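# Pour beans from cup into pot, set cup on table

## Task

Empty every black bean from the clear cup into the black pot, tipping the cup while it is held just over the pot's rim so that nothing spills; then place the empty cup upright on the round table and release it.

## Robot and tools

Robot: two arms, left_arm and right_arm, each ending in a five-fingered hand (right_arm a right hand, left_arm its mirror). Base poses in the scene frame: left_arm at (+0.021, +0.281, 0) m, quat_wxyz (+1.000, 0, 0, -0.013); right_arm at (-0.050, -0.357, 0) m, quat_wxyz (+1.000, 0, 0, -0.010). A two-camera stand is fixed behind the arms. Loose objects may occasionally get nudged.

Scene frame: origin at table-top height, halfway between the nominal bases; +x points out over the table, +z up, left_arm sits on the +y side (image left/right does not follow these names). Reported hand positions (m) and quat_wxyz are in this frame and may be off by a few cm.

Hand point: a spot fixed to the palm, 0.15 m from the wrist mount along the fingers and 0.05 m in front of the palm. Its +z runs along straightened fingers, +y out of the palm, +x across the palm away from the thumb on the right hand (toward the thumb on the left hand). Straight fingers extend 0.06-0.07 m past the point, 0.06 m behind it along -y. A wrist bracket on the little-finger side can collide with things.

A row is 28 numbers, each in [-1, 1], always for both arms: left dx, dy, dz, rx, ry, rz, then left little, ring, middle, index, thumb_bend, thumb_turn, force_limit, speed; then the same 14 for the right arm. The six pose numbers are an offset, not a pose: measured from that arm's Hand target as it was when the action (or move) began, along the Hand target's own axes. 1.0 equals 0.6 m of travel or 180 degrees; rx, ry, rz form a single rotation vector. Each row in one action counts from the same starting Hand target, so sending an offset again moves further. All-zero pose numbers re-request the current Hand target.

Finger numbers are absolute targets: +1 open/straight, -1 curled. thumb_bend +1 straight, -1 fully bent; thumb_turn +1 beside the palm, -1 swung opposite the fingers. force_limit scales from about 0 N at -1 to 10 N at +1 (15 N for the two thumb motors). speed rises from near zero at -1 to full at +0.48 and stays full above. With the thumb turned in, the hand can enclose objects roughly 0.035-0.065 m across, or a handle down to about 0.025 m. For a soft grip close at speed -0.94 or slower. To leave a hand unchanged, resend the eight hand numbers you last sent (if none yet, its hand_measured six values plus hand_force_limit and hand_speed). To grip harder, raise force_limit and send a target more closed than hand_measured; to loosen, send one more open.

Tools:
- execute_actions(actions, cameras): actions is a list of actions; each action is up to 15 rows at 1/30 s each, the last row held until 15 steps pass. cameras lists camera names, ["all"] or []; images come by default only when actions is empty.
- move(target, speed, blend, blocking, cameras): target is one 28-number row or a list of up to 15 rows, every row an offset from the same Hand targets. speed is m/s, 0.002-4.3, default 0.25 (turn rate up to twice that in rad/s), one value or one per target. blend in m rounds corners between listed targets (0 = stop at each). blocking=false returns after about 0.5 s while it runs. Moves do not avoid obstacles or the other arm; keep paths away from an arm's own base.
- wait(seconds 0-10, cameras): lets time pass holding commands.
- stop(cameras): brakes a running move.
- zoom_image(camera, region): camera is cam_high, cam_left_wrist or cam_right_wrist; region [x0, y0, x1, y1] in pixels from the top-left, at most 504 by 504.
- show_instructions(): shows reference images.
- finished_scene(scene): ends the scene, integer scene number; irreversible.

Cameras: cam_high 896x504, cam_left_wrist and cam_right_wrist 672x504 (fisheye).

Results: end_effector_position and end_effector_quat_wxyz per arm; Hand target (last commanded pose after clipping, base for the next offsets); joint positions, velocities and torques; hand_measured, hand_stopped_by (moving, target, force, stalled, fault) and hand_load_n (positive when pushed open; near 0 means grip lost) in motor order; motor temperatures. A move adds a "move:" line: done, off_target, moving, held or fault, plus limits=paced (pose clipped) or limits=held (steps withheld).

Behaviour: orientation commands are clipped to within 40 degrees of the current orientation each step. The hand often rests 1-3 cm (up to 5) below or short of the command from friction and weight; resend the gap as an offset. A blocked arm keeps pushing until commanded back past its hand point. Joint ranges (rad): waist -2.880 to 2.880, shoulder 0 to 3.142, elbow 0 to 3.019, wrist pitch -1.693 to 1.571, wrist yaw -1.571 to 1.571, wrist roll -2.094 to 2.094.

Avoid: dropping or releasing moving objects, fast impacts, hard pushes, overloading fingers, any contact or squeeze between the two hands, knocking anything off the table, and long heavy holds or stretched poses that heat motors (MOTOR HOT at 85 °C; at 100 °C the arm goes limp for 30-60 s).

Each tool is called after "Call:" as name(argument=value, ...), one argument or row to a line, values as JSON.

Reference images:

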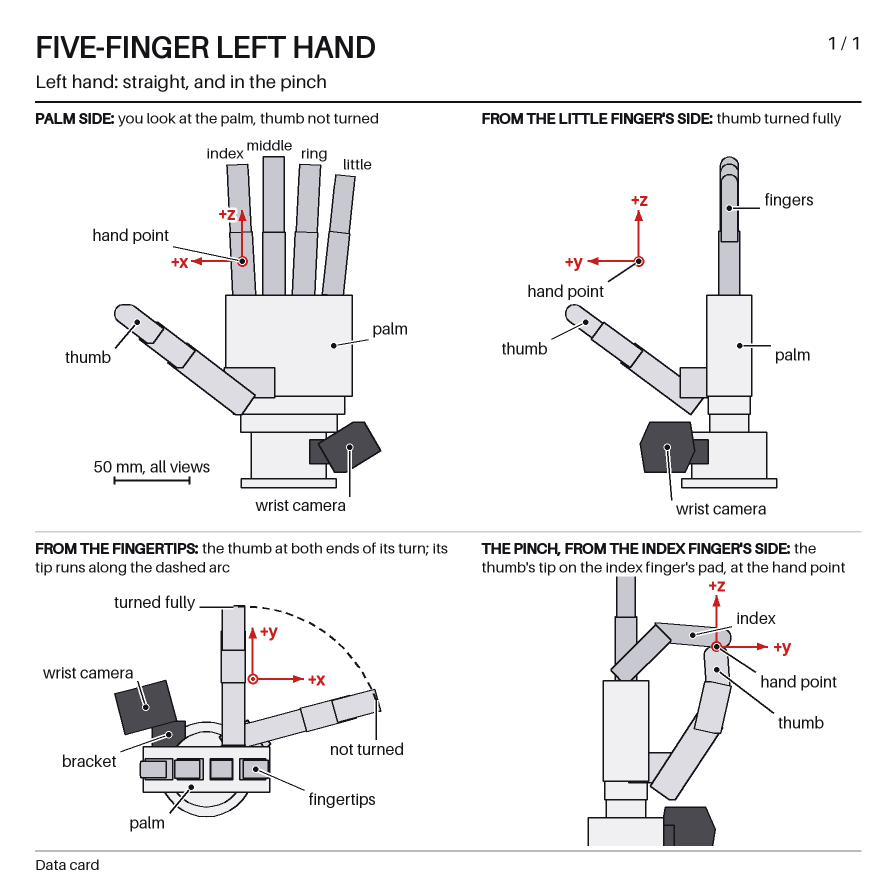

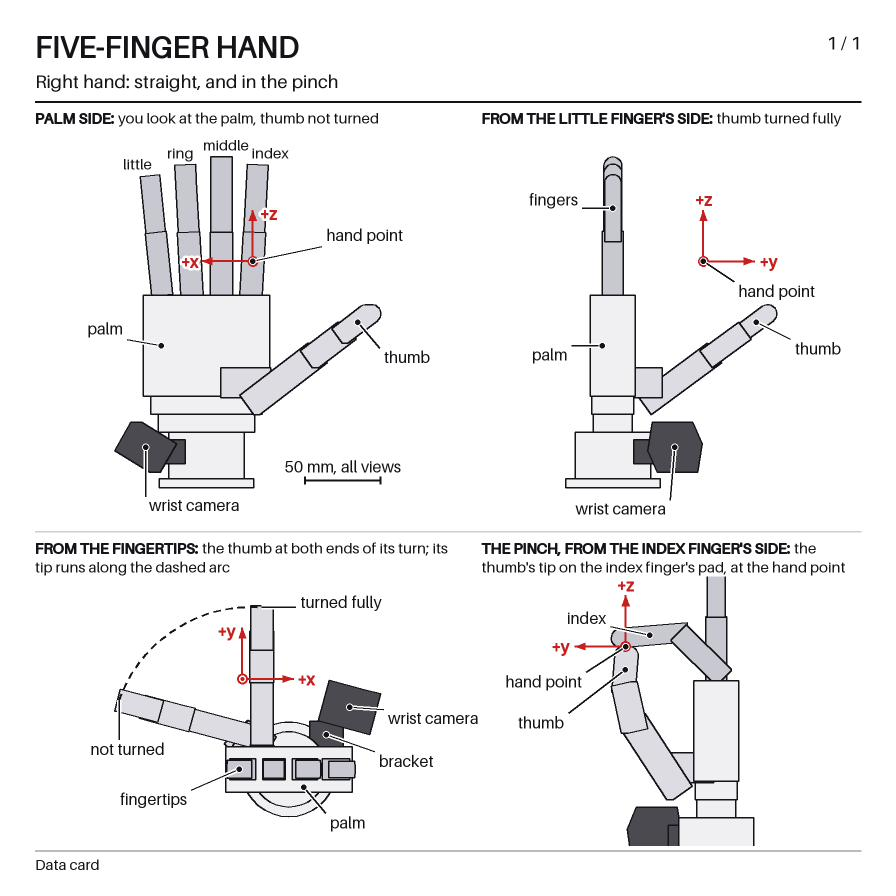

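## Session

Call:
execute_actions(
  actions=[],
)

Scene clock: 0.00 s.
left_arm: end_effector_position=(+0.5431, +0.5493, +0.1643) hand_measured=(+1.000, +1.000, +1.000, +1.000, +1.000, +1.000) hand_load_n=(+0.5, +0.0, +0.0, +0.5, +0.0, +0.0) hand_stopped_by=(target, target, target, target, target, target) hand_force_limit=0.00 hand_speed=-0.80 end_effector_quat_wxyz=(-0.064, +0.774, -0.630, +0.012) | right_arm: end_effector_position=(+0.4191, -0.0405, +0.1797) hand_measured=(+1.000, +1.000, +1.000, +1.000, +1.000, +1.000) hand_load_n=(+0.0, +0.0, +0.0, +0.0, +0.0, +0.0) hand_stopped_by=(target, target, target, target, target, target) hand_force_limit=0.00 hand_speed=-0.80 end_effector_quat_wxyz=(-0.216, +0.801, -0.003, +0.558)
Joint positions: left_arm=[0.515 1.988 1.961 -1.417 -0.027 0.285] | right_arm=[0.814 1.405 0.827 0.262 0.409 -1.069]
Joint velocities: within noise
Joint torques (N m): no reading
Motor temperatures (°C): left_arm=[28 27 28 28 28 28] | right_arm=[25 25 28 25 26 27]
Heat: left arm: hottest waist 28 °C; right arm: hottest elbow 28 °C.
Hand target: left_arm +0.5497, +0.5528, +0.1741; -0.077, +0.773, -0.629, +0.018 | right_arm +0.4258, -0.0338, +0.1990; -0.227, +0.790, -0.008, +0.569

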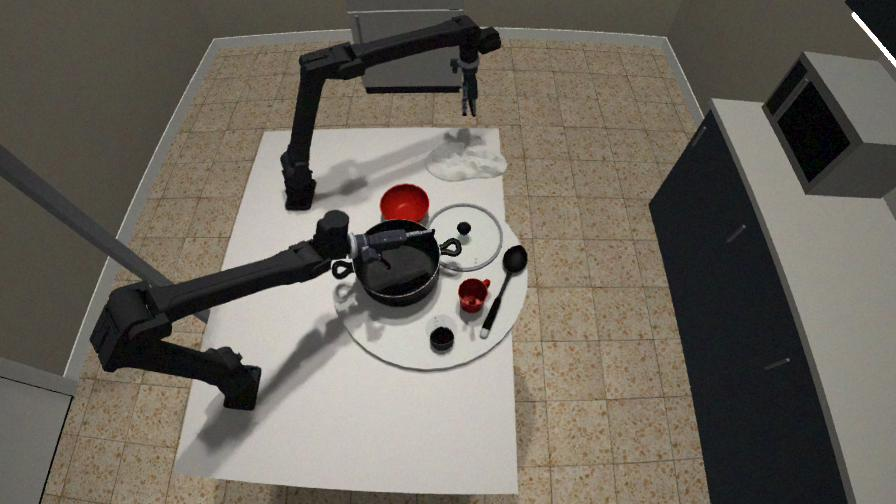

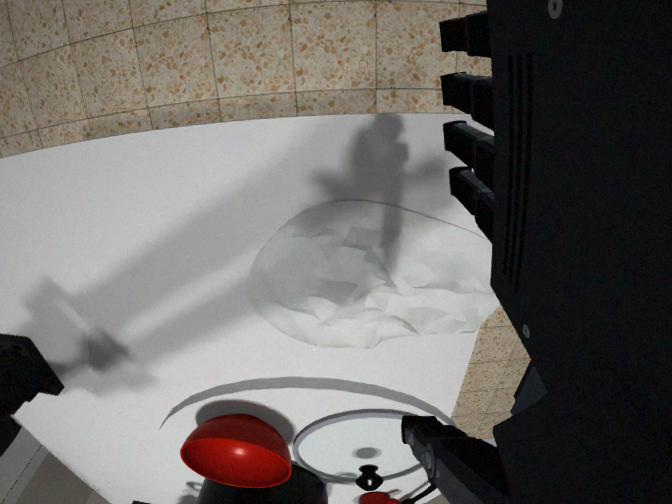

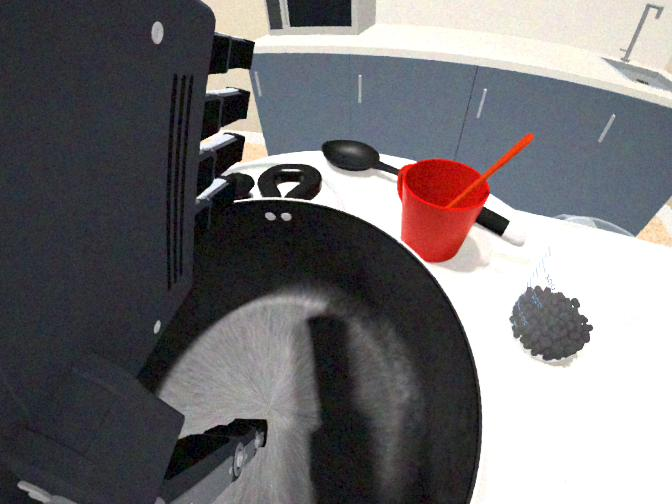

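Call:
zoom_image(
  camera="cam_high",
  region=[320, 180, 560, 380],
)

Call:
zoom_image(
  camera="cam_right_wrist",
  region=[380, 130, 672, 400],
)

Scaled by 2.100.

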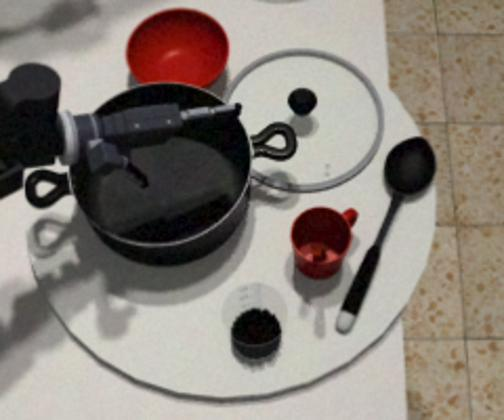

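Scaled by 1.726 from the camera's 672x504 image, which has a finer 960x720 frame.

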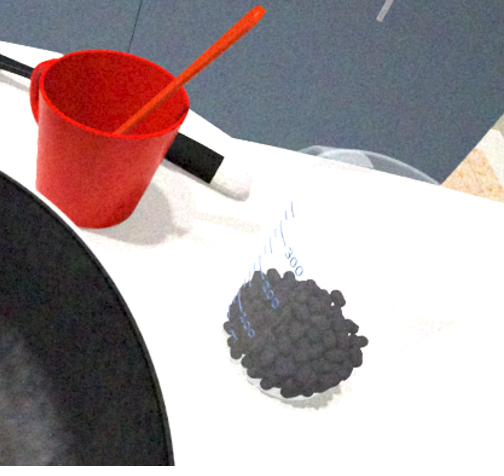

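Call:
zoom_image(
  camera="cam_high",
  region=[400, 290, 500, 370],
)

Call:
zoom_image(
  camera="cam_right_wrist",
  region=[480, 200, 660, 380],
)

Scaled by 5.040.

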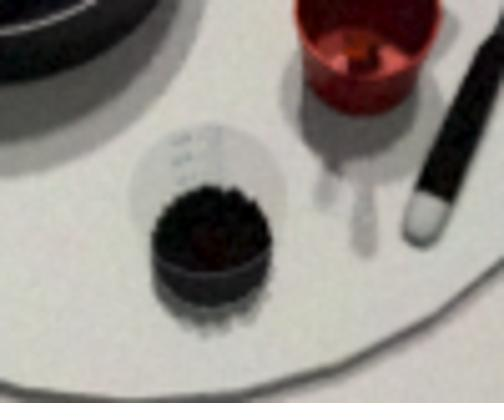

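Scaled by 2.800 from the camera's 672x504 image, which has a finer 960x720 frame.

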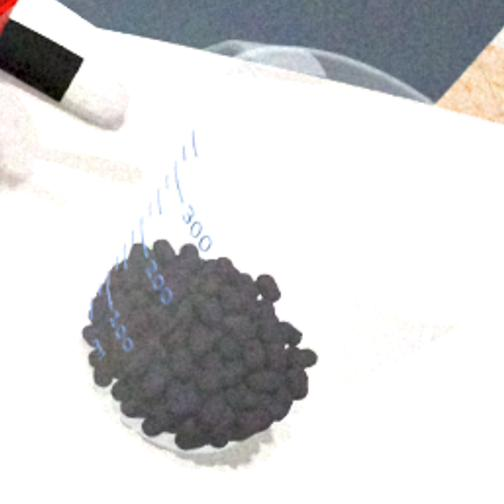

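Call:
move(
  target=[
    [0,0,0,0,0,0,1,1,1,1,1,1,0,-0.8,0.2665,0.1905,-0.3328,0,0,0,1,1,1,1,1,1,0,0.2],
    [0,0,0,0,0,0,1,1,1,1,1,1,0,-0.8,0.2665,0.1905,-0.3328,0.066,0.154,0.888,1,1,1,1,1,-1,0,0.2],
  ],
  speed=[0.25,0.4],
  cameras=["all"],
)

Scene clock: 150.33 s.
left_arm: end_effector_position=(+0.5431, +0.5493, +0.1643) hand_measured=(+1.000, +1.000, +1.000, +1.000, +1.000, +1.000) hand_load_n=(+0.0, +0.0, +0.0, +0.0, +0.0, +0.0) hand_stopped_by=(target, target, target, target, target, target) hand_force_limit=0.00 hand_speed=-0.80 end_effector_quat_wxyz=(-0.064, +0.774, -0.630, +0.012) | right_arm: end_effector_position=(+0.3320, -0.2522, +0.3440) hand_measured=(+1.000, +1.000, +1.000, +1.000, +1.000, -1.000) hand_load_n=(+0.0, +0.0, +0.0, +0.0, +0.0, -0.5) hand_stopped_by=(target, target, target, target, target, target) hand_force_limit=0.00 hand_speed=0.20 end_effector_quat_wxyz=(+0.640, -0.001, +0.768, -0.005)
Joint positions: left_arm=[0.515 1.988 1.961 -1.417 -0.027 0.285] | right_arm=[0.263 0.558 0.491 -0.119 0.245 1.607]
Joint torques (N m): left_arm=[-0.21 -18.78 11.3 0.96 -0.04 -0.09] | right_arm=[1.26 -1.14 10.04 1.22 0.15 0.13]
Motor temperatures (°C): left_arm=[28 36 39 27 27 28] | right_arm=[25 28 38 25 25 26]
Heat: left arm: hottest elbow 39 °C; right arm: hottest elbow 38 °C.
Hand target: left_arm +0.5497, +0.5528, +0.1741; -0.077, +0.773, -0.629, +0.018 | right_arm +0.3301, -0.2494, +0.3500; +0.643, +0.001, +0.766, +0.001
Off the commanded pose: left_arm 0.012 m, 2 deg | right_arm 0.007 m, 1 deg.
move: off_target (left_arm)

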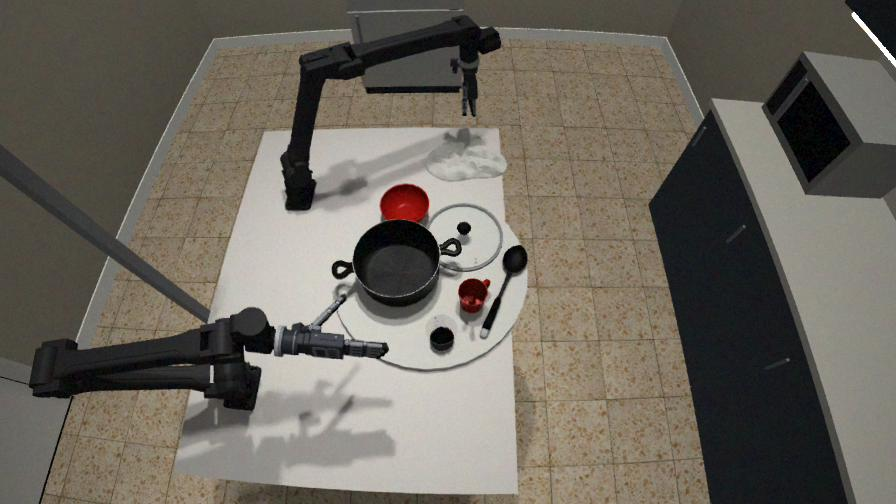

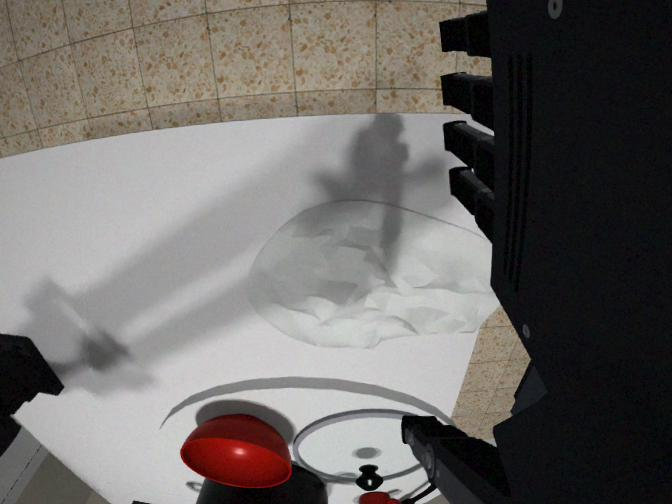

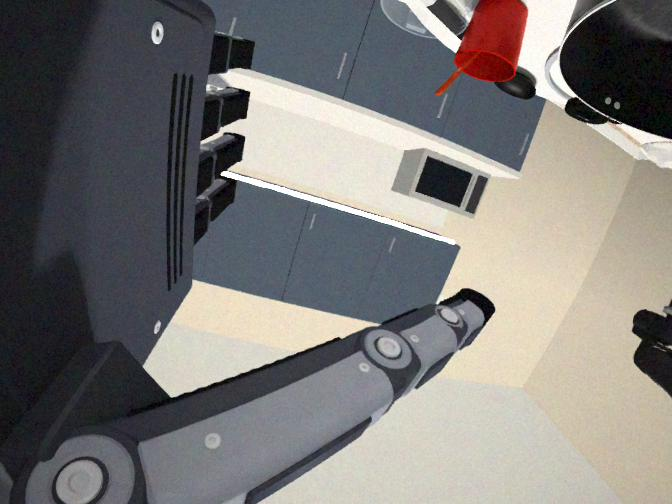

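Call:
zoom_image(
  camera="cam_high",
  region=[380, 280, 530, 380],
)

Call:
zoom_image(
  camera="cam_left_wrist",
  region=[130, 340, 500, 504],
)

Scaled by 3.360.

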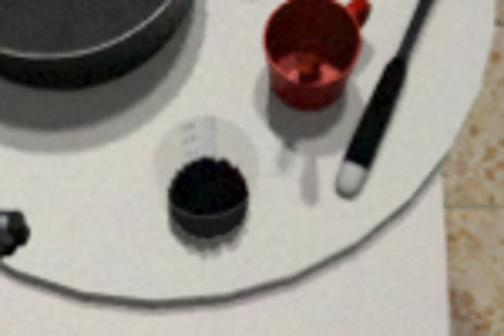

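Scaled by 1.362 from the camera's 672x504 image, which has a finer 960x720 frame.

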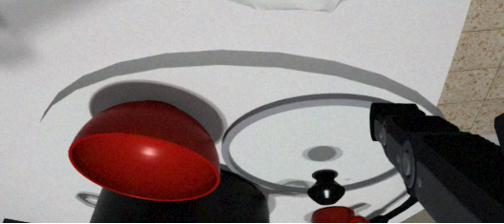

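Call:
move(
  target=[0,0,0,0,0,0,1,1,1,1,1,1,0,-0.8,0.2912,-0.0617,0.2681,0,0,0,1,1,1,1,1,-1,0,0.2],
  speed=0.2,
  cameras=["cam_high","cam_right_wrist"],
)

Call:
zoom_image(
  camera="cam_high",
  region=[360, 260, 540, 380],
)

Scene clock: 174.17 s.
left_arm: end_effector_position=(+0.5431, +0.5493, +0.1643) hand_measured=(+1.000, +1.000, +1.000, +1.000, +1.000, +1.000) hand_load_n=(+0.0, +0.0, +0.0, +0.0, +0.0, +0.0) hand_stopped_by=(target, target, target, target, target, target) hand_force_limit=0.00 hand_speed=-0.80 end_effector_quat_wxyz=(-0.064, +0.774, -0.630, +0.012) | right_arm: end_effector_position=(+0.4446, -0.2822, +0.1336) hand_measured=(+1.000, +1.000, +1.000, +1.000, +1.000, -1.000) hand_load_n=(+0.0, -0.5, +0.0, +0.0, +0.0, +0.0) hand_stopped_by=(target, target, target, target, target, target) hand_force_limit=0.00 hand_speed=0.20 end_effector_quat_wxyz=(+0.624, +0.002, +0.782, +0.006)
Joint positions: left_arm=[0.515 1.988 1.961 -1.417 -0.027 0.285] | right_arm=[0.067 1.524 0.37 0.93 0.038 1.591]
Joint torques (N m): left_arm=[-0.15 -18.96 11.3 1.01 -0.04 -0.11] | right_arm=[-0.67 -7.12 7.2 2.36 -0.18 -0.21]
Heat: left arm: hottest elbow 40 °C; right arm: hottest elbow 39 °C.
Hand target: left_arm +0.5497, +0.5528, +0.1741; -0.077, +0.773, -0.629, +0.018 | right_arm +0.4580, -0.2858, +0.1498; +0.643, +0.001, +0.766, +0.001
Off the commanded pose: left_arm 0.012 m, 2 deg | right_arm 0.021 m, 3 deg.
move: off_target (left_arm, right_arm)
Images, in order (width x height): cam_high 896x504, cam_right_wrist 672x504.

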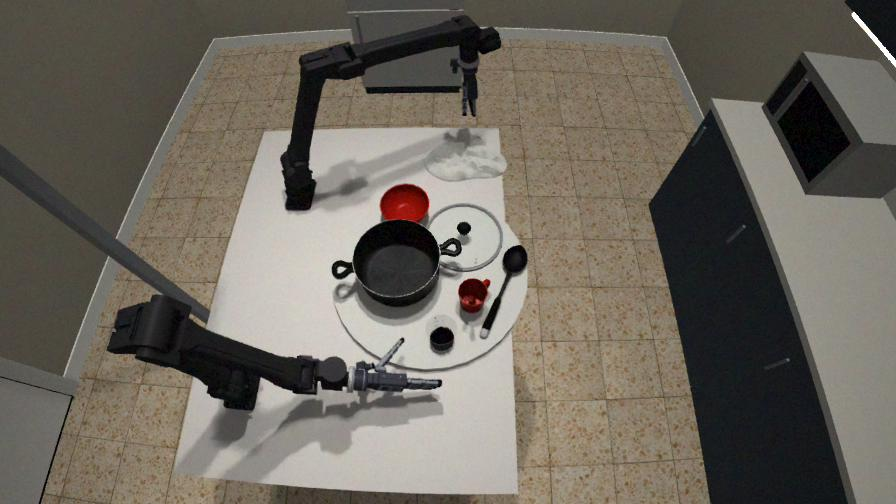

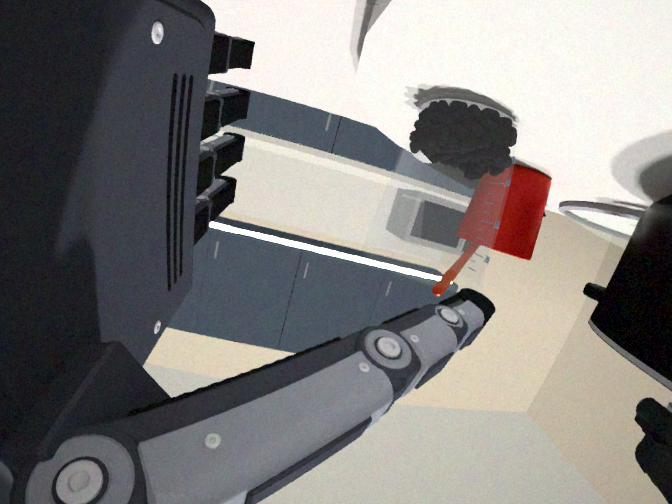

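Scaled by 2.800.

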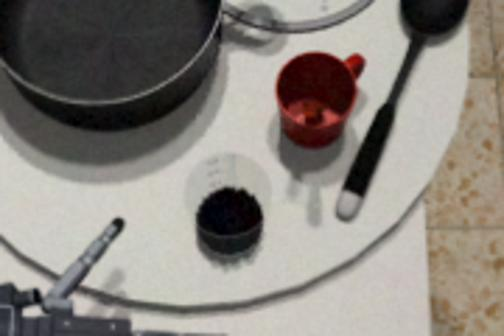

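Call:
move(
  target=[0,0,0,0,0,0,1,1,1,1,1,1,0,-0.8,0.0333,0,0.0228,0,-0.0222,0,1,1,1,1,1,-1,0,0.2],
  speed=0.1,
  cameras=["cam_right_wrist"],
)

Scene clock: 189.87 s.
left_arm: end_effector_position=(+0.5431, +0.5493, +0.1643) hand_measured=(+1.000, +1.000, +1.000, +1.000, +1.000, +1.000) hand_load_n=(+0.0, +0.0, +0.0, +0.0, +0.0, +0.0) hand_stopped_by=(target, target, target, target, target, target) hand_force_limit=0.00 hand_speed=-0.80 end_effector_quat_wxyz=(-0.064, +0.774, -0.630, +0.012) | right_arm: end_effector_position=(+0.4576, -0.2820, +0.1157) hand_measured=(+1.000, +1.000, +1.000, +1.000, +1.000, -1.000) hand_load_n=(+0.0, +0.0, +0.0, +0.0, +0.0, -0.5) hand_stopped_by=(target, target, target, target, target, target) hand_force_limit=0.00 hand_speed=0.20 end_effector_quat_wxyz=(+0.653, +0.002, +0.758, +0.007)
Joint positions: left_arm=[0.515 1.988 1.961 -1.417 -0.027 0.285] | right_arm=[0.066 1.72 0.394 1.177 0.038 1.59]
Joint torques (N m): left_arm=[-0.09 -18.73 11.32 0.99 -0.04 -0.09] | right_arm=[-0.85 -7 5.26 2.39 -0.14 -0.21]
Heat: left arm: hottest elbow 40 °C; right arm: hottest elbow 37 °C.
Hand target: left_arm +0.5497, +0.5528, +0.1741; -0.077, +0.773, -0.629, +0.018 | right_arm +0.4680, -0.2859, +0.1276; +0.669, +0.001, +0.744, +0.001
Off the commanded pose: left_arm 0.012 m, 2 deg | right_arm 0.016 m, 3 deg.
move: off_target (left_arm, right_arm)
Images, in order (width x height): cam_right_wrist 672x504.

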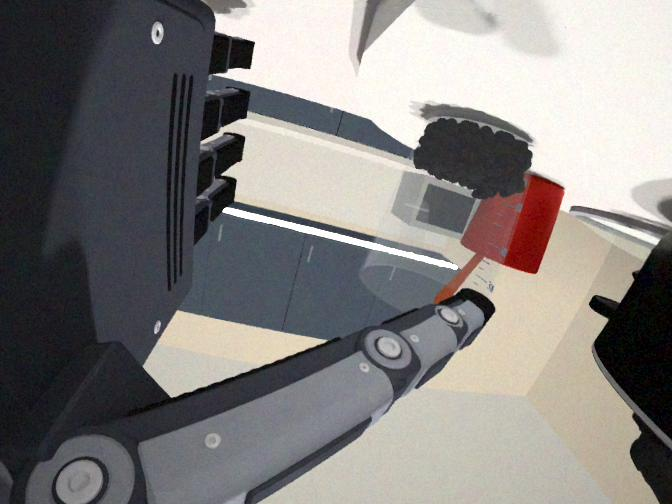

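Call:
move(
  target=[
    [0,0,0,0,0,0,1,1,1,1,1,1,0,-0.8,0.0025,0.0933,0.0243,0,0,0,1,1,1,1,1,-1,0,0.2],
    [0,0,0,0,0,0,1,1,1,1,1,1,0,-0.8,0.002,0.1433,0.0778,0,0,0,1,1,1,1,1,-1,0,0.2],
  ],
  speed=0.08,
  blend=[0.01,0],
  cameras=["cam_high","cam_right_wrist"],
)

Call:
zoom_image(
  camera="cam_high",
  region=[360, 260, 540, 380],
)

Scene clock: 202.83 s.
left_arm: end_effector_position=(+0.5431, +0.5493, +0.1643) hand_measured=(+1.000, +1.000, +1.000, +1.000, +1.000, +1.000) hand_load_n=(+0.0, +0.0, +0.0, +0.0, +0.0, +0.0) hand_stopped_by=(target, target, target, target, target, target) hand_force_limit=0.00 hand_speed=-0.80 end_effector_quat_wxyz=(-0.064, +0.774, -0.630, +0.012) | right_arm: end_effector_position=(+0.5053, -0.2069, +0.1180) hand_measured=(+1.000, +1.000, +1.000, +1.000, +1.000, -1.000) hand_load_n=(+0.0, +0.0, +0.0, +0.0, +0.0, +0.0) hand_stopped_by=(target, target, target, target, target, target) hand_force_limit=0.00 hand_speed=0.20 end_effector_quat_wxyz=(+0.666, -0.002, +0.746, -0.005)
Joint positions: left_arm=[0.515 1.988 1.961 -1.417 -0.027 0.285] | right_arm=[0.269 1.812 0.555 1.14 0.252 1.59]
Joint torques (N m): left_arm=[-0.09 -18.78 11.33 1.03 -0.04 -0.09] | right_arm=[0.56 -8.76 6.09 1.17 0.13 0.08]
Heat: left arm: hottest elbow 40 °C; right arm: hottest elbow 35 °C.
Hand target: left_arm +0.5497, +0.5528, +0.1741; -0.077, +0.773, -0.629, +0.018 | right_arm +0.5143, -0.1998, +0.1220; +0.669, +0.001, +0.743, +0.001
Off the commanded pose: left_arm 0.012 m, 2 deg | right_arm 0.012 m, 1 deg.
move: off_target (left_arm, right_arm)
Images, in order (width x height): cam_high 896x504, cam_right_wrist 672x504.

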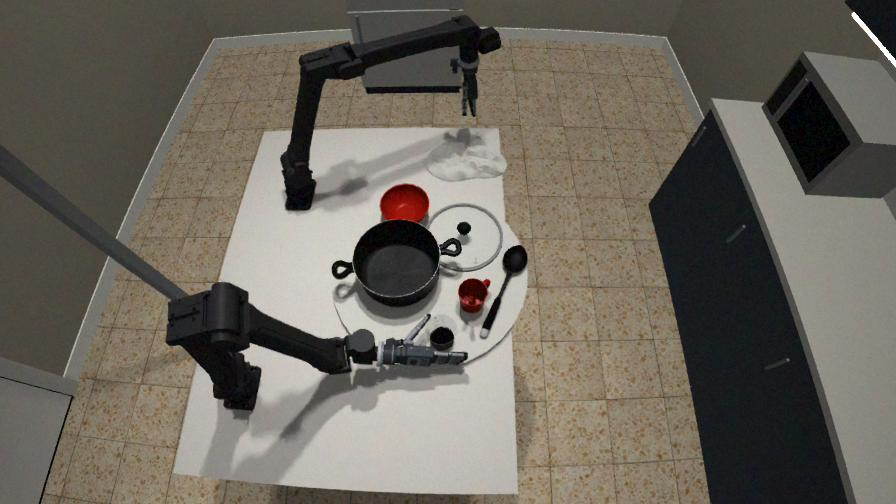

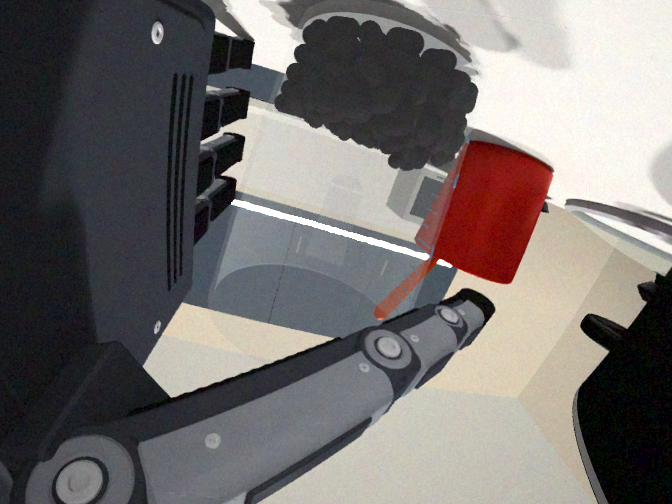

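Scaled by 2.800.

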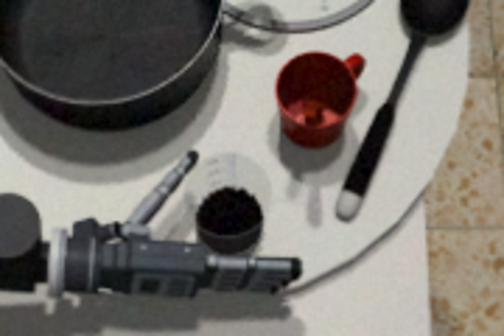

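Call:
move(
  target=[0,0,0,0,0,0,1,1,1,1,1,1,0,-0.8,0.0232,0.0233,0.0025,0,0,0,1,1,1,1,1,-1,0,0.2],
  speed=0.08,
  cameras=["cam_high","cam_right_wrist"],
)

Call:
zoom_image(
  camera="cam_high",
  region=[360, 260, 540, 380],
)

Scene clock: 208.90 s.
left_arm: end_effector_position=(+0.5431, +0.5493, +0.1643) hand_measured=(+1.000, +1.000, +1.000, +1.000, +1.000, +1.000) hand_load_n=(+0.0, +0.0, +0.0, +0.0, +0.0, +0.0) hand_stopped_by=(target, target, target, target, target, target) hand_force_limit=0.00 hand_speed=-0.80 end_effector_quat_wxyz=(-0.064, +0.774, -0.630, +0.012) | right_arm: end_effector_position=(+0.5098, -0.2005, +0.1157) hand_measured=(+1.000, +1.000, +1.000, +1.000, +1.000, -1.000) hand_load_n=(+0.5, +0.0, +0.0, +0.0, +0.0, +0.0) hand_stopped_by=(target, target, target, target, target, target) hand_force_limit=0.00 hand_speed=0.20 end_effector_quat_wxyz=(+0.672, +0.006, +0.740, -0.013)
Joint positions: left_arm=[0.515 1.988 1.961 -1.417 -0.027 0.285] | right_arm=[0.294 1.843 0.572 1.17 0.299 1.59]
Joint torques (N m): left_arm=[-0.03 -18.84 11.28 1.02 -0.04 -0.09] | right_arm=[2.32 -7.94 5.41 1.39 -0.28 0.09]
Heat: left arm: hottest elbow 40 °C; right arm: hottest elbow 35 °C.
Hand target: left_arm +0.5497, +0.5528, +0.1741; -0.077, +0.773, -0.629, +0.018 | right_arm +0.5142, -0.1857, +0.1078; +0.669, +0.001, +0.743, +0.001
Off the commanded pose: left_arm 0.012 m, 2 deg | right_arm 0.017 m, 2 deg.
move: off_target (left_arm, right_arm)
Images, in order (width x height): cam_high 896x504, cam_right_wrist 672x504.

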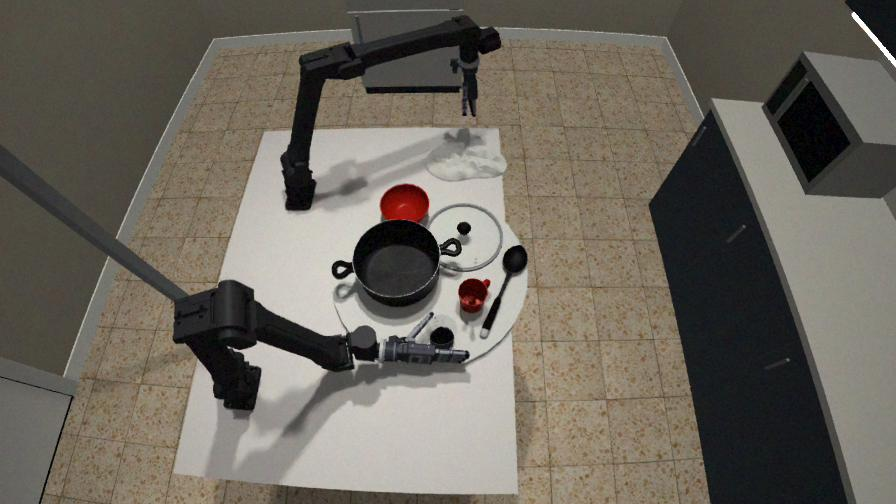

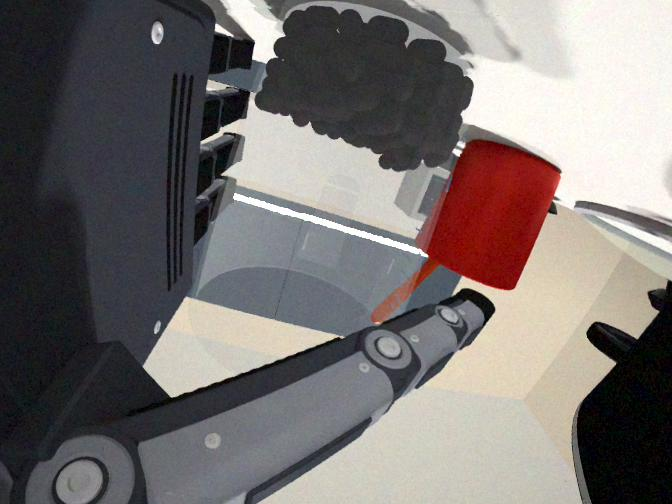

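Scaled by 2.800.

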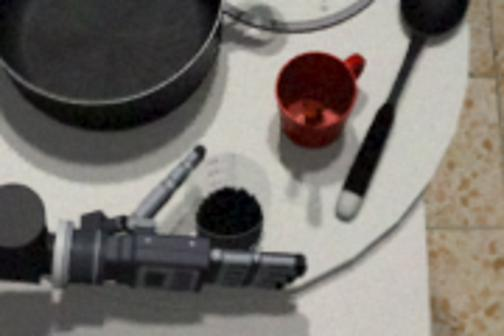

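Call:
move(
  target=[0,0,0,0,0,0,1,1,1,1,1,1,0,-0.8,0,0,0,0,0,0,0.5,0.5,0.5,0.5,1,-1,-0.6,-0.6],
  cameras=["cam_high","cam_right_wrist"],
)

Scene clock: 220.80 s.
left_arm: end_effector_position=(+0.5431, +0.5493, +0.1643) hand_measured=(+1.000, +1.000, +1.000, +1.000, +1.000, +1.000) hand_load_n=(+0.0, +0.0, +0.0, +0.0, -0.5, +0.0) hand_stopped_by=(target, target, target, target, target, target) hand_force_limit=0.00 hand_speed=-0.80 end_effector_quat_wxyz=(-0.064, +0.774, -0.630, +0.012) | right_arm: end_effector_position=(+0.5106, -0.2007, +0.1159) hand_measured=(+0.968, +0.500, +0.500, +0.500, +1.000, -1.000) hand_load_n=(+3.5, +0.0, +0.0, +0.0, +0.0, -0.5) hand_stopped_by=(force, target, target, target, target, target) hand_force_limit=-0.60 hand_speed=-0.60 end_effector_quat_wxyz=(+0.673, +0.007, +0.740, -0.014)
Joint positions: left_arm=[0.515 1.988 1.961 -1.417 -0.027 0.285] | right_arm=[0.295 1.844 0.574 1.171 0.302 1.59]
Joint torques (N m): left_arm=[-0.15 -18.73 11.32 0.98 -0.04 -0.09] | right_arm=[1.26 -8.29 5.45 1.36 -0.28 0.18]
Heat: left arm: hottest elbow 40 °C; right arm: hottest elbow 34 °C.
Hand target: left_arm +0.5497, +0.5528, +0.1741; -0.077, +0.773, -0.629, +0.018 | right_arm +0.5143, -0.1857, +0.1079; +0.669, +0.001, +0.743, +0.001
Off the commanded pose: left_arm 0.012 m, 2 deg | right_arm 0.017 m, 2 deg.
move: off_target (left_arm, right_arm)
Images, in order (width x height): cam_high 896x504, cam_right_wrist 672x504.

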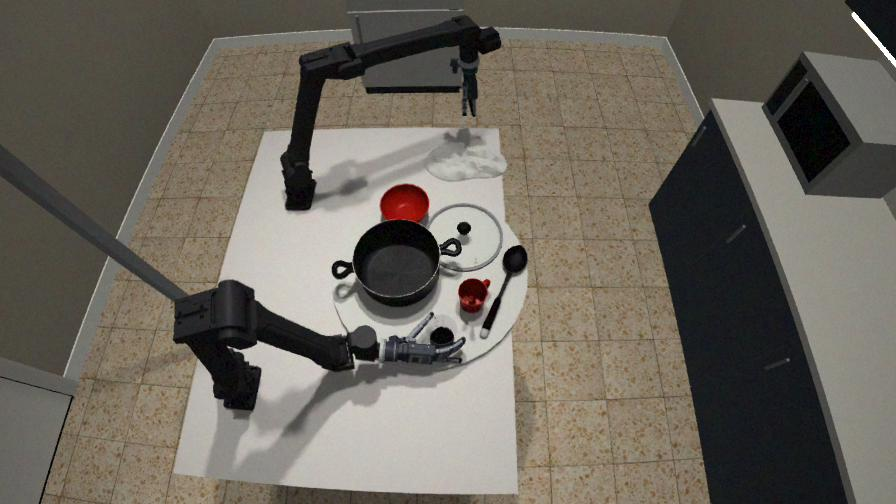

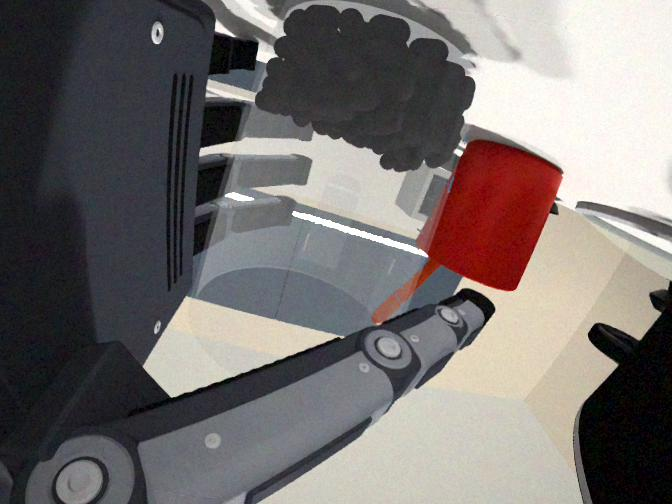

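Call:
move(
  target=[0,0,0,0,0,0,1,1,1,1,1,1,0,-0.8,0,0,0,0,0,0,-0.3,-0.3,-0.3,-0.3,-0.3,-1,-0.5,-0.9],
  cameras=["cam_high","cam_right_wrist"],
)

Scene clock: 228.67 s.
left_arm: end_effector_position=(+0.5431, +0.5493, +0.1643) hand_measured=(+1.000, +1.000, +1.000, +1.000, +1.000, +1.000) hand_load_n=(+0.0, +0.0, +0.0, +0.0, +0.5, +0.0) hand_stopped_by=(target, target, target, target, target, target) hand_force_limit=0.00 hand_speed=-0.80 end_effector_quat_wxyz=(-0.064, +0.774, -0.630, +0.012) | right_arm: end_effector_position=(+0.5106, -0.2008, +0.1157) hand_measured=(+0.968, +0.306, +0.298, +0.306, +0.904, -1.000) hand_load_n=(+4.0, +1.5, +5.5, +1.0, +7.0, +1.0) hand_stopped_by=(force, force, force, force, force, target) hand_force_limit=-0.50 hand_speed=-0.90 end_effector_quat_wxyz=(+0.672, +0.007, +0.740, -0.014)
Joint positions: left_arm=[0.515 1.988 1.961 -1.417 -0.027 0.285] | right_arm=[0.295 1.845 0.574 1.171 0.303 1.59]
Joint torques (N m): left_arm=[-0.26 -18.9 11.32 1.03 -0.03 -0.1] | right_arm=[1.2 -8.82 5.53 1.36 -0.37 0.14]
Heat: left arm: hottest elbow 41 °C; right arm: hottest elbow 34 °C.
Hand target: left_arm +0.5497, +0.5528, +0.1741; -0.077, +0.773, -0.629, +0.018 | right_arm +0.5143, -0.1858, +0.1078; +0.669, +0.001, +0.743, +0.001
Off the commanded pose: left_arm 0.012 m, 2 deg | right_arm 0.017 m, 2 deg.
move: off_target (left_arm, right_arm)
Images, in order (width x height): cam_high 896x504, cam_right_wrist 672x504.

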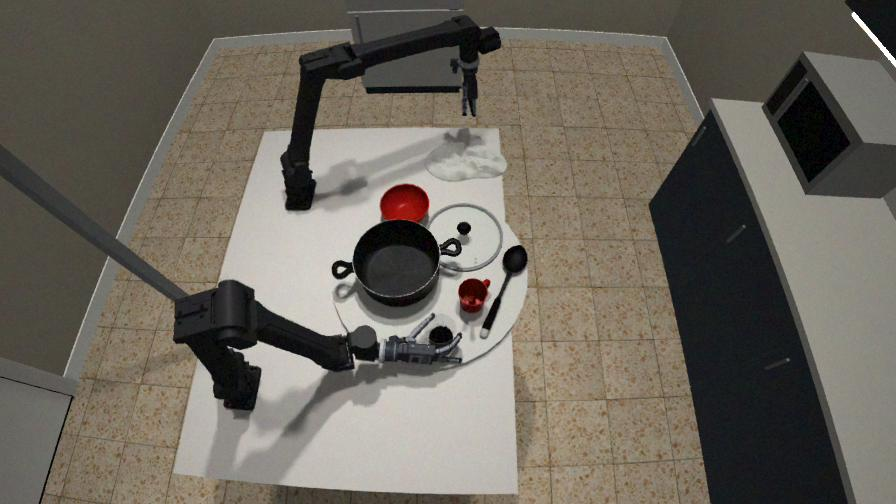

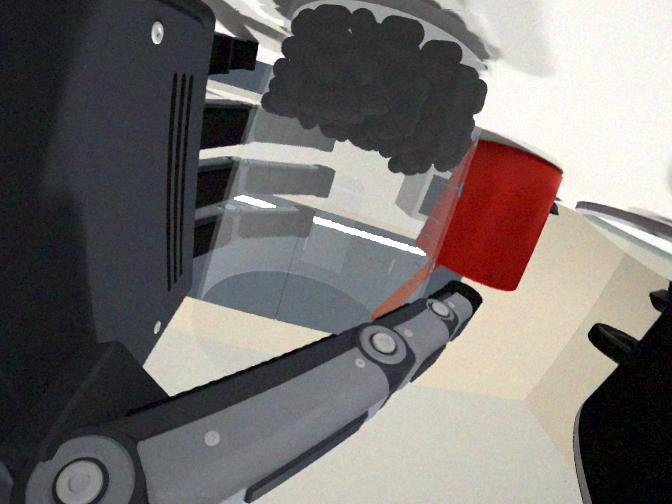

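Call:
move(
  target=[0,0,0,0,0,0,1,1,1,1,1,1,0,-0.8,0,0,0,0,0,0,-0.35,-0.35,-0.35,-0.35,-0.35,-1,0.2,-0.9],
  cameras=["cam_high","cam_right_wrist"],
)

Call:
zoom_image(
  camera="cam_high",
  region=[360, 260, 540, 380],
)

Scene clock: 237.80 s.
left_arm: end_effector_position=(+0.5431, +0.5493, +0.1643) hand_measured=(+1.000, +1.000, +1.000, +1.000, +1.000, +1.000) hand_load_n=(+0.0, +0.0, +0.0, +0.0, +0.0, +0.0) hand_stopped_by=(target, target, target, target, target, target) hand_force_limit=0.00 hand_speed=-0.80 end_effector_quat_wxyz=(-0.064, +0.774, -0.630, +0.012) | right_arm: end_effector_position=(+0.5109, -0.2020, +0.1157) hand_measured=(+0.942, +0.280, +0.290, +0.280, +0.904, -1.000) hand_load_n=(+5.5, +7.5, +0.0, +7.5, +12.0, +2.5) hand_stopped_by=(force, force, force, force, force, target) hand_force_limit=0.20 hand_speed=-0.90 end_effector_quat_wxyz=(+0.672, +0.009, +0.740, -0.016)
Joint positions: left_arm=[0.515 1.988 1.961 -1.417 -0.027 0.285] | right_arm=[0.295 1.845 0.574 1.171 0.309 1.59]
Joint torques (N m): left_arm=[-0.09 -18.96 11.32 0.98 -0.03 -0.1] | right_arm=[1.49 -7.94 5.44 1.28 -0.56 0.12]
Motor temperatures (°C): left_arm=[28 37 41 27 27 27] | right_arm=[25 27 33 25 25 26]
Heat: left arm: hottest elbow 41 °C; right arm: hottest elbow 33 °C.
Hand target: left_arm +0.5497, +0.5528, +0.1741; -0.077, +0.773, -0.629, +0.018 | right_arm +0.5143, -0.1858, +0.1078; +0.669, +0.001, +0.743, +0.001
Off the commanded pose: left_arm 0.012 m, 2 deg | right_arm 0.018 m, 2 deg.
move: off_target (left_arm, right_arm)
Images, in order (width x height): cam_high 896x504, cam_right_wrist 672x504.

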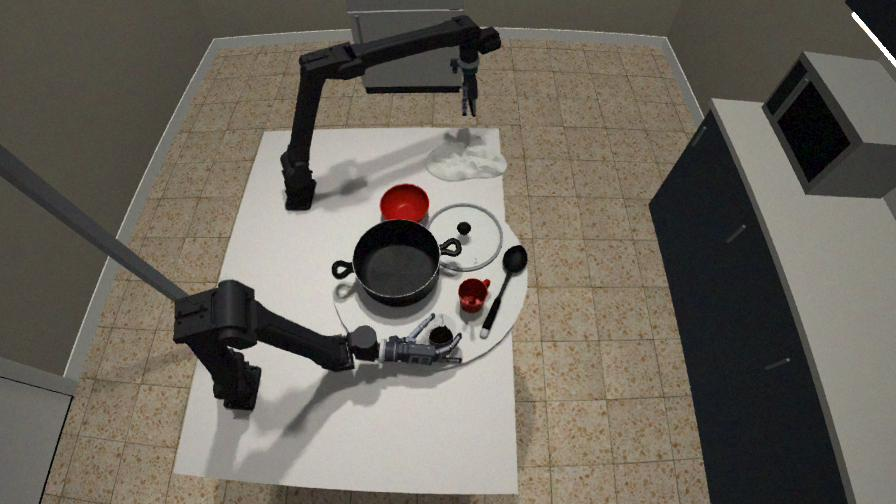

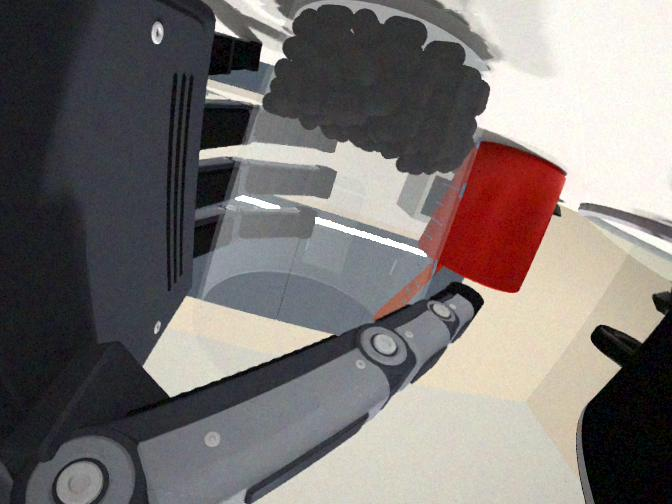

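Scaled by 2.800.

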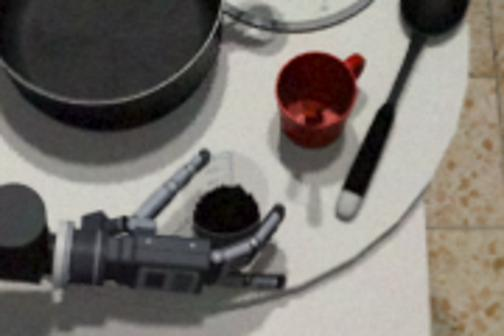

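Call:
move(
  target=[0,0,0,0,0,0,1,1,1,1,1,1,0,-0.8,0,0,0,0,0,0,-0.35,-0.35,-0.4,-0.35,-0.35,-1,0.2,-0.9],
)

Call:
move(
  target=[0,0,0,0,0,0,1,1,1,1,1,1,0,-0.8,-0.1,-0.015,-0.011,0,0,0,-0.35,-0.35,-0.4,-0.35,-0.35,-1,0.2,-0.9],
  speed=0.08,
  cameras=["cam_high","cam_right_wrist"],
)

Scene clock: 244.20 s.
left_arm: end_effector_position=(+0.5431, +0.5493, +0.1643) hand_measured=(+1.000, +1.000, +1.000, +1.000, +1.000, +1.000) hand_load_n=(+0.0, +0.0, +0.0, +0.0, +0.0, +0.0) hand_stopped_by=(target, target, target, target, target, target) hand_force_limit=0.00 hand_speed=-0.80 end_effector_quat_wxyz=(-0.064, +0.774, -0.630, +0.012) | right_arm: end_effector_position=(+0.5109, -0.2020, +0.1157) hand_measured=(+0.942, +0.280, +0.274, +0.280, +0.904, -1.000) hand_load_n=(+5.5, +4.5, +9.0, +4.5, +14.5, +3.0) hand_stopped_by=(force, force, force, force, force, target) hand_force_limit=0.20 hand_speed=-0.90 end_effector_quat_wxyz=(+0.672, +0.009, +0.740, -0.016)
Joint positions: left_arm=[0.515 1.988 1.961 -1.417 -0.027 0.285] | right_arm=[0.295 1.845 0.574 1.171 0.309 1.59]
Joint torques (N m): left_arm=[0.03 -18.84 11.29 1.02 -0.04 -0.1] | right_arm=[1.44 -8.47 5.39 1.54 -0.55 0.11]
Heat: left arm: hottest elbow 41 °C; right arm: hottest elbow 33 °C.
Hand target: left_arm +0.5497, +0.5528, +0.1741; -0.077, +0.773, -0.629, +0.018 | right_arm +0.5143, -0.1858, +0.1078; +0.669, +0.001, +0.743, +0.001
Off the commanded pose: left_arm 0.012 m, 2 deg | right_arm 0.018 m, 2 deg.
move: off_target (left_arm, right_arm)

Scene clock: 245.60 s.
left_arm: end_effector_position=(+0.5431, +0.5493, +0.1643) hand_measured=(+1.000, +1.000, +1.000, +1.000, +1.000, +1.000) hand_load_n=(+0.0, +0.0, +0.0, +0.0, +0.0, +0.0) hand_stopped_by=(target, target, target, target, target, target) hand_force_limit=0.00 hand_speed=-0.80 end_effector_quat_wxyz=(-0.064, +0.774, -0.630, +0.012) | right_arm: end_effector_position=(+0.5081, -0.1950, +0.1486) hand_measured=(+0.940, +0.280, +0.274, +0.280, +0.904, -1.000) hand_load_n=(+0.0, +4.5, +9.0, +5.0, +14.0, +2.5) hand_stopped_by=(force, force, force, force, force, target) hand_force_limit=0.20 hand_speed=-0.90 end_effector_quat_wxyz=(+0.656, -0.007, +0.755, -0.007)
Joint positions: left_arm=[0.515 1.988 1.961 -1.417 -0.027 0.285] | right_arm=[0.295 1.683 0.574 0.965 0.272 1.59]
Joint torques (N m): left_arm=[-0.03 -18.78 11.3 0.95 -0.03 -0.1] | right_arm=[-0.09 -10.34 6.37 1.43 -0.14 0.1]
Heat: left arm: hottest elbow 41 °C; right arm: hottest elbow 33 °C.
Hand target: left_arm +0.5497, +0.5528, +0.1741; -0.077, +0.773, -0.629, +0.018 | right_arm +0.5140, -0.1949, +0.1683; +0.669, +0.001, +0.743, +0.001
Off the commanded pose: left_arm 0.012 m, 2 deg | right_arm 0.020 m, 2 deg.
move: off_target (left_arm, right_arm)
Images, in order (width x height): cam_high 896x504, cam_right_wrist 672x504.

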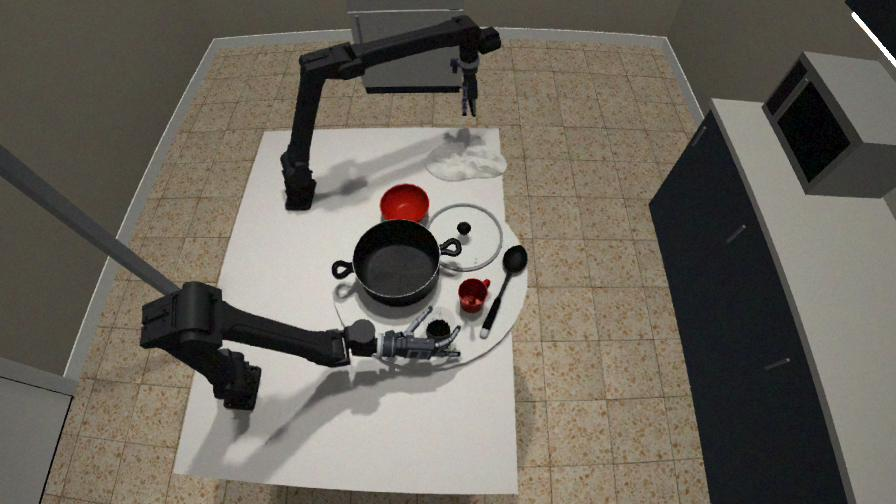

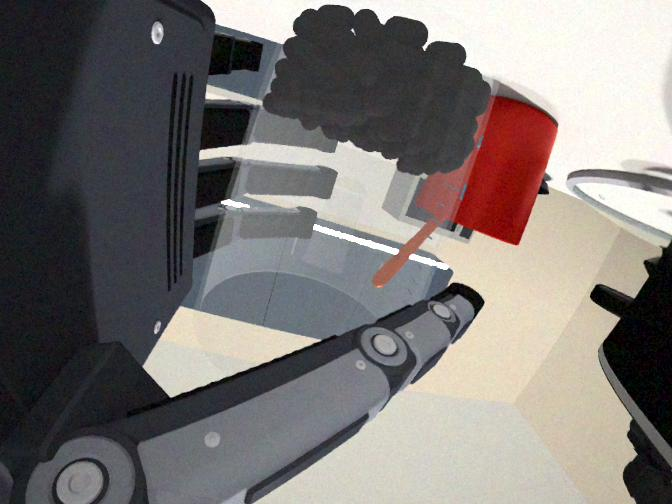

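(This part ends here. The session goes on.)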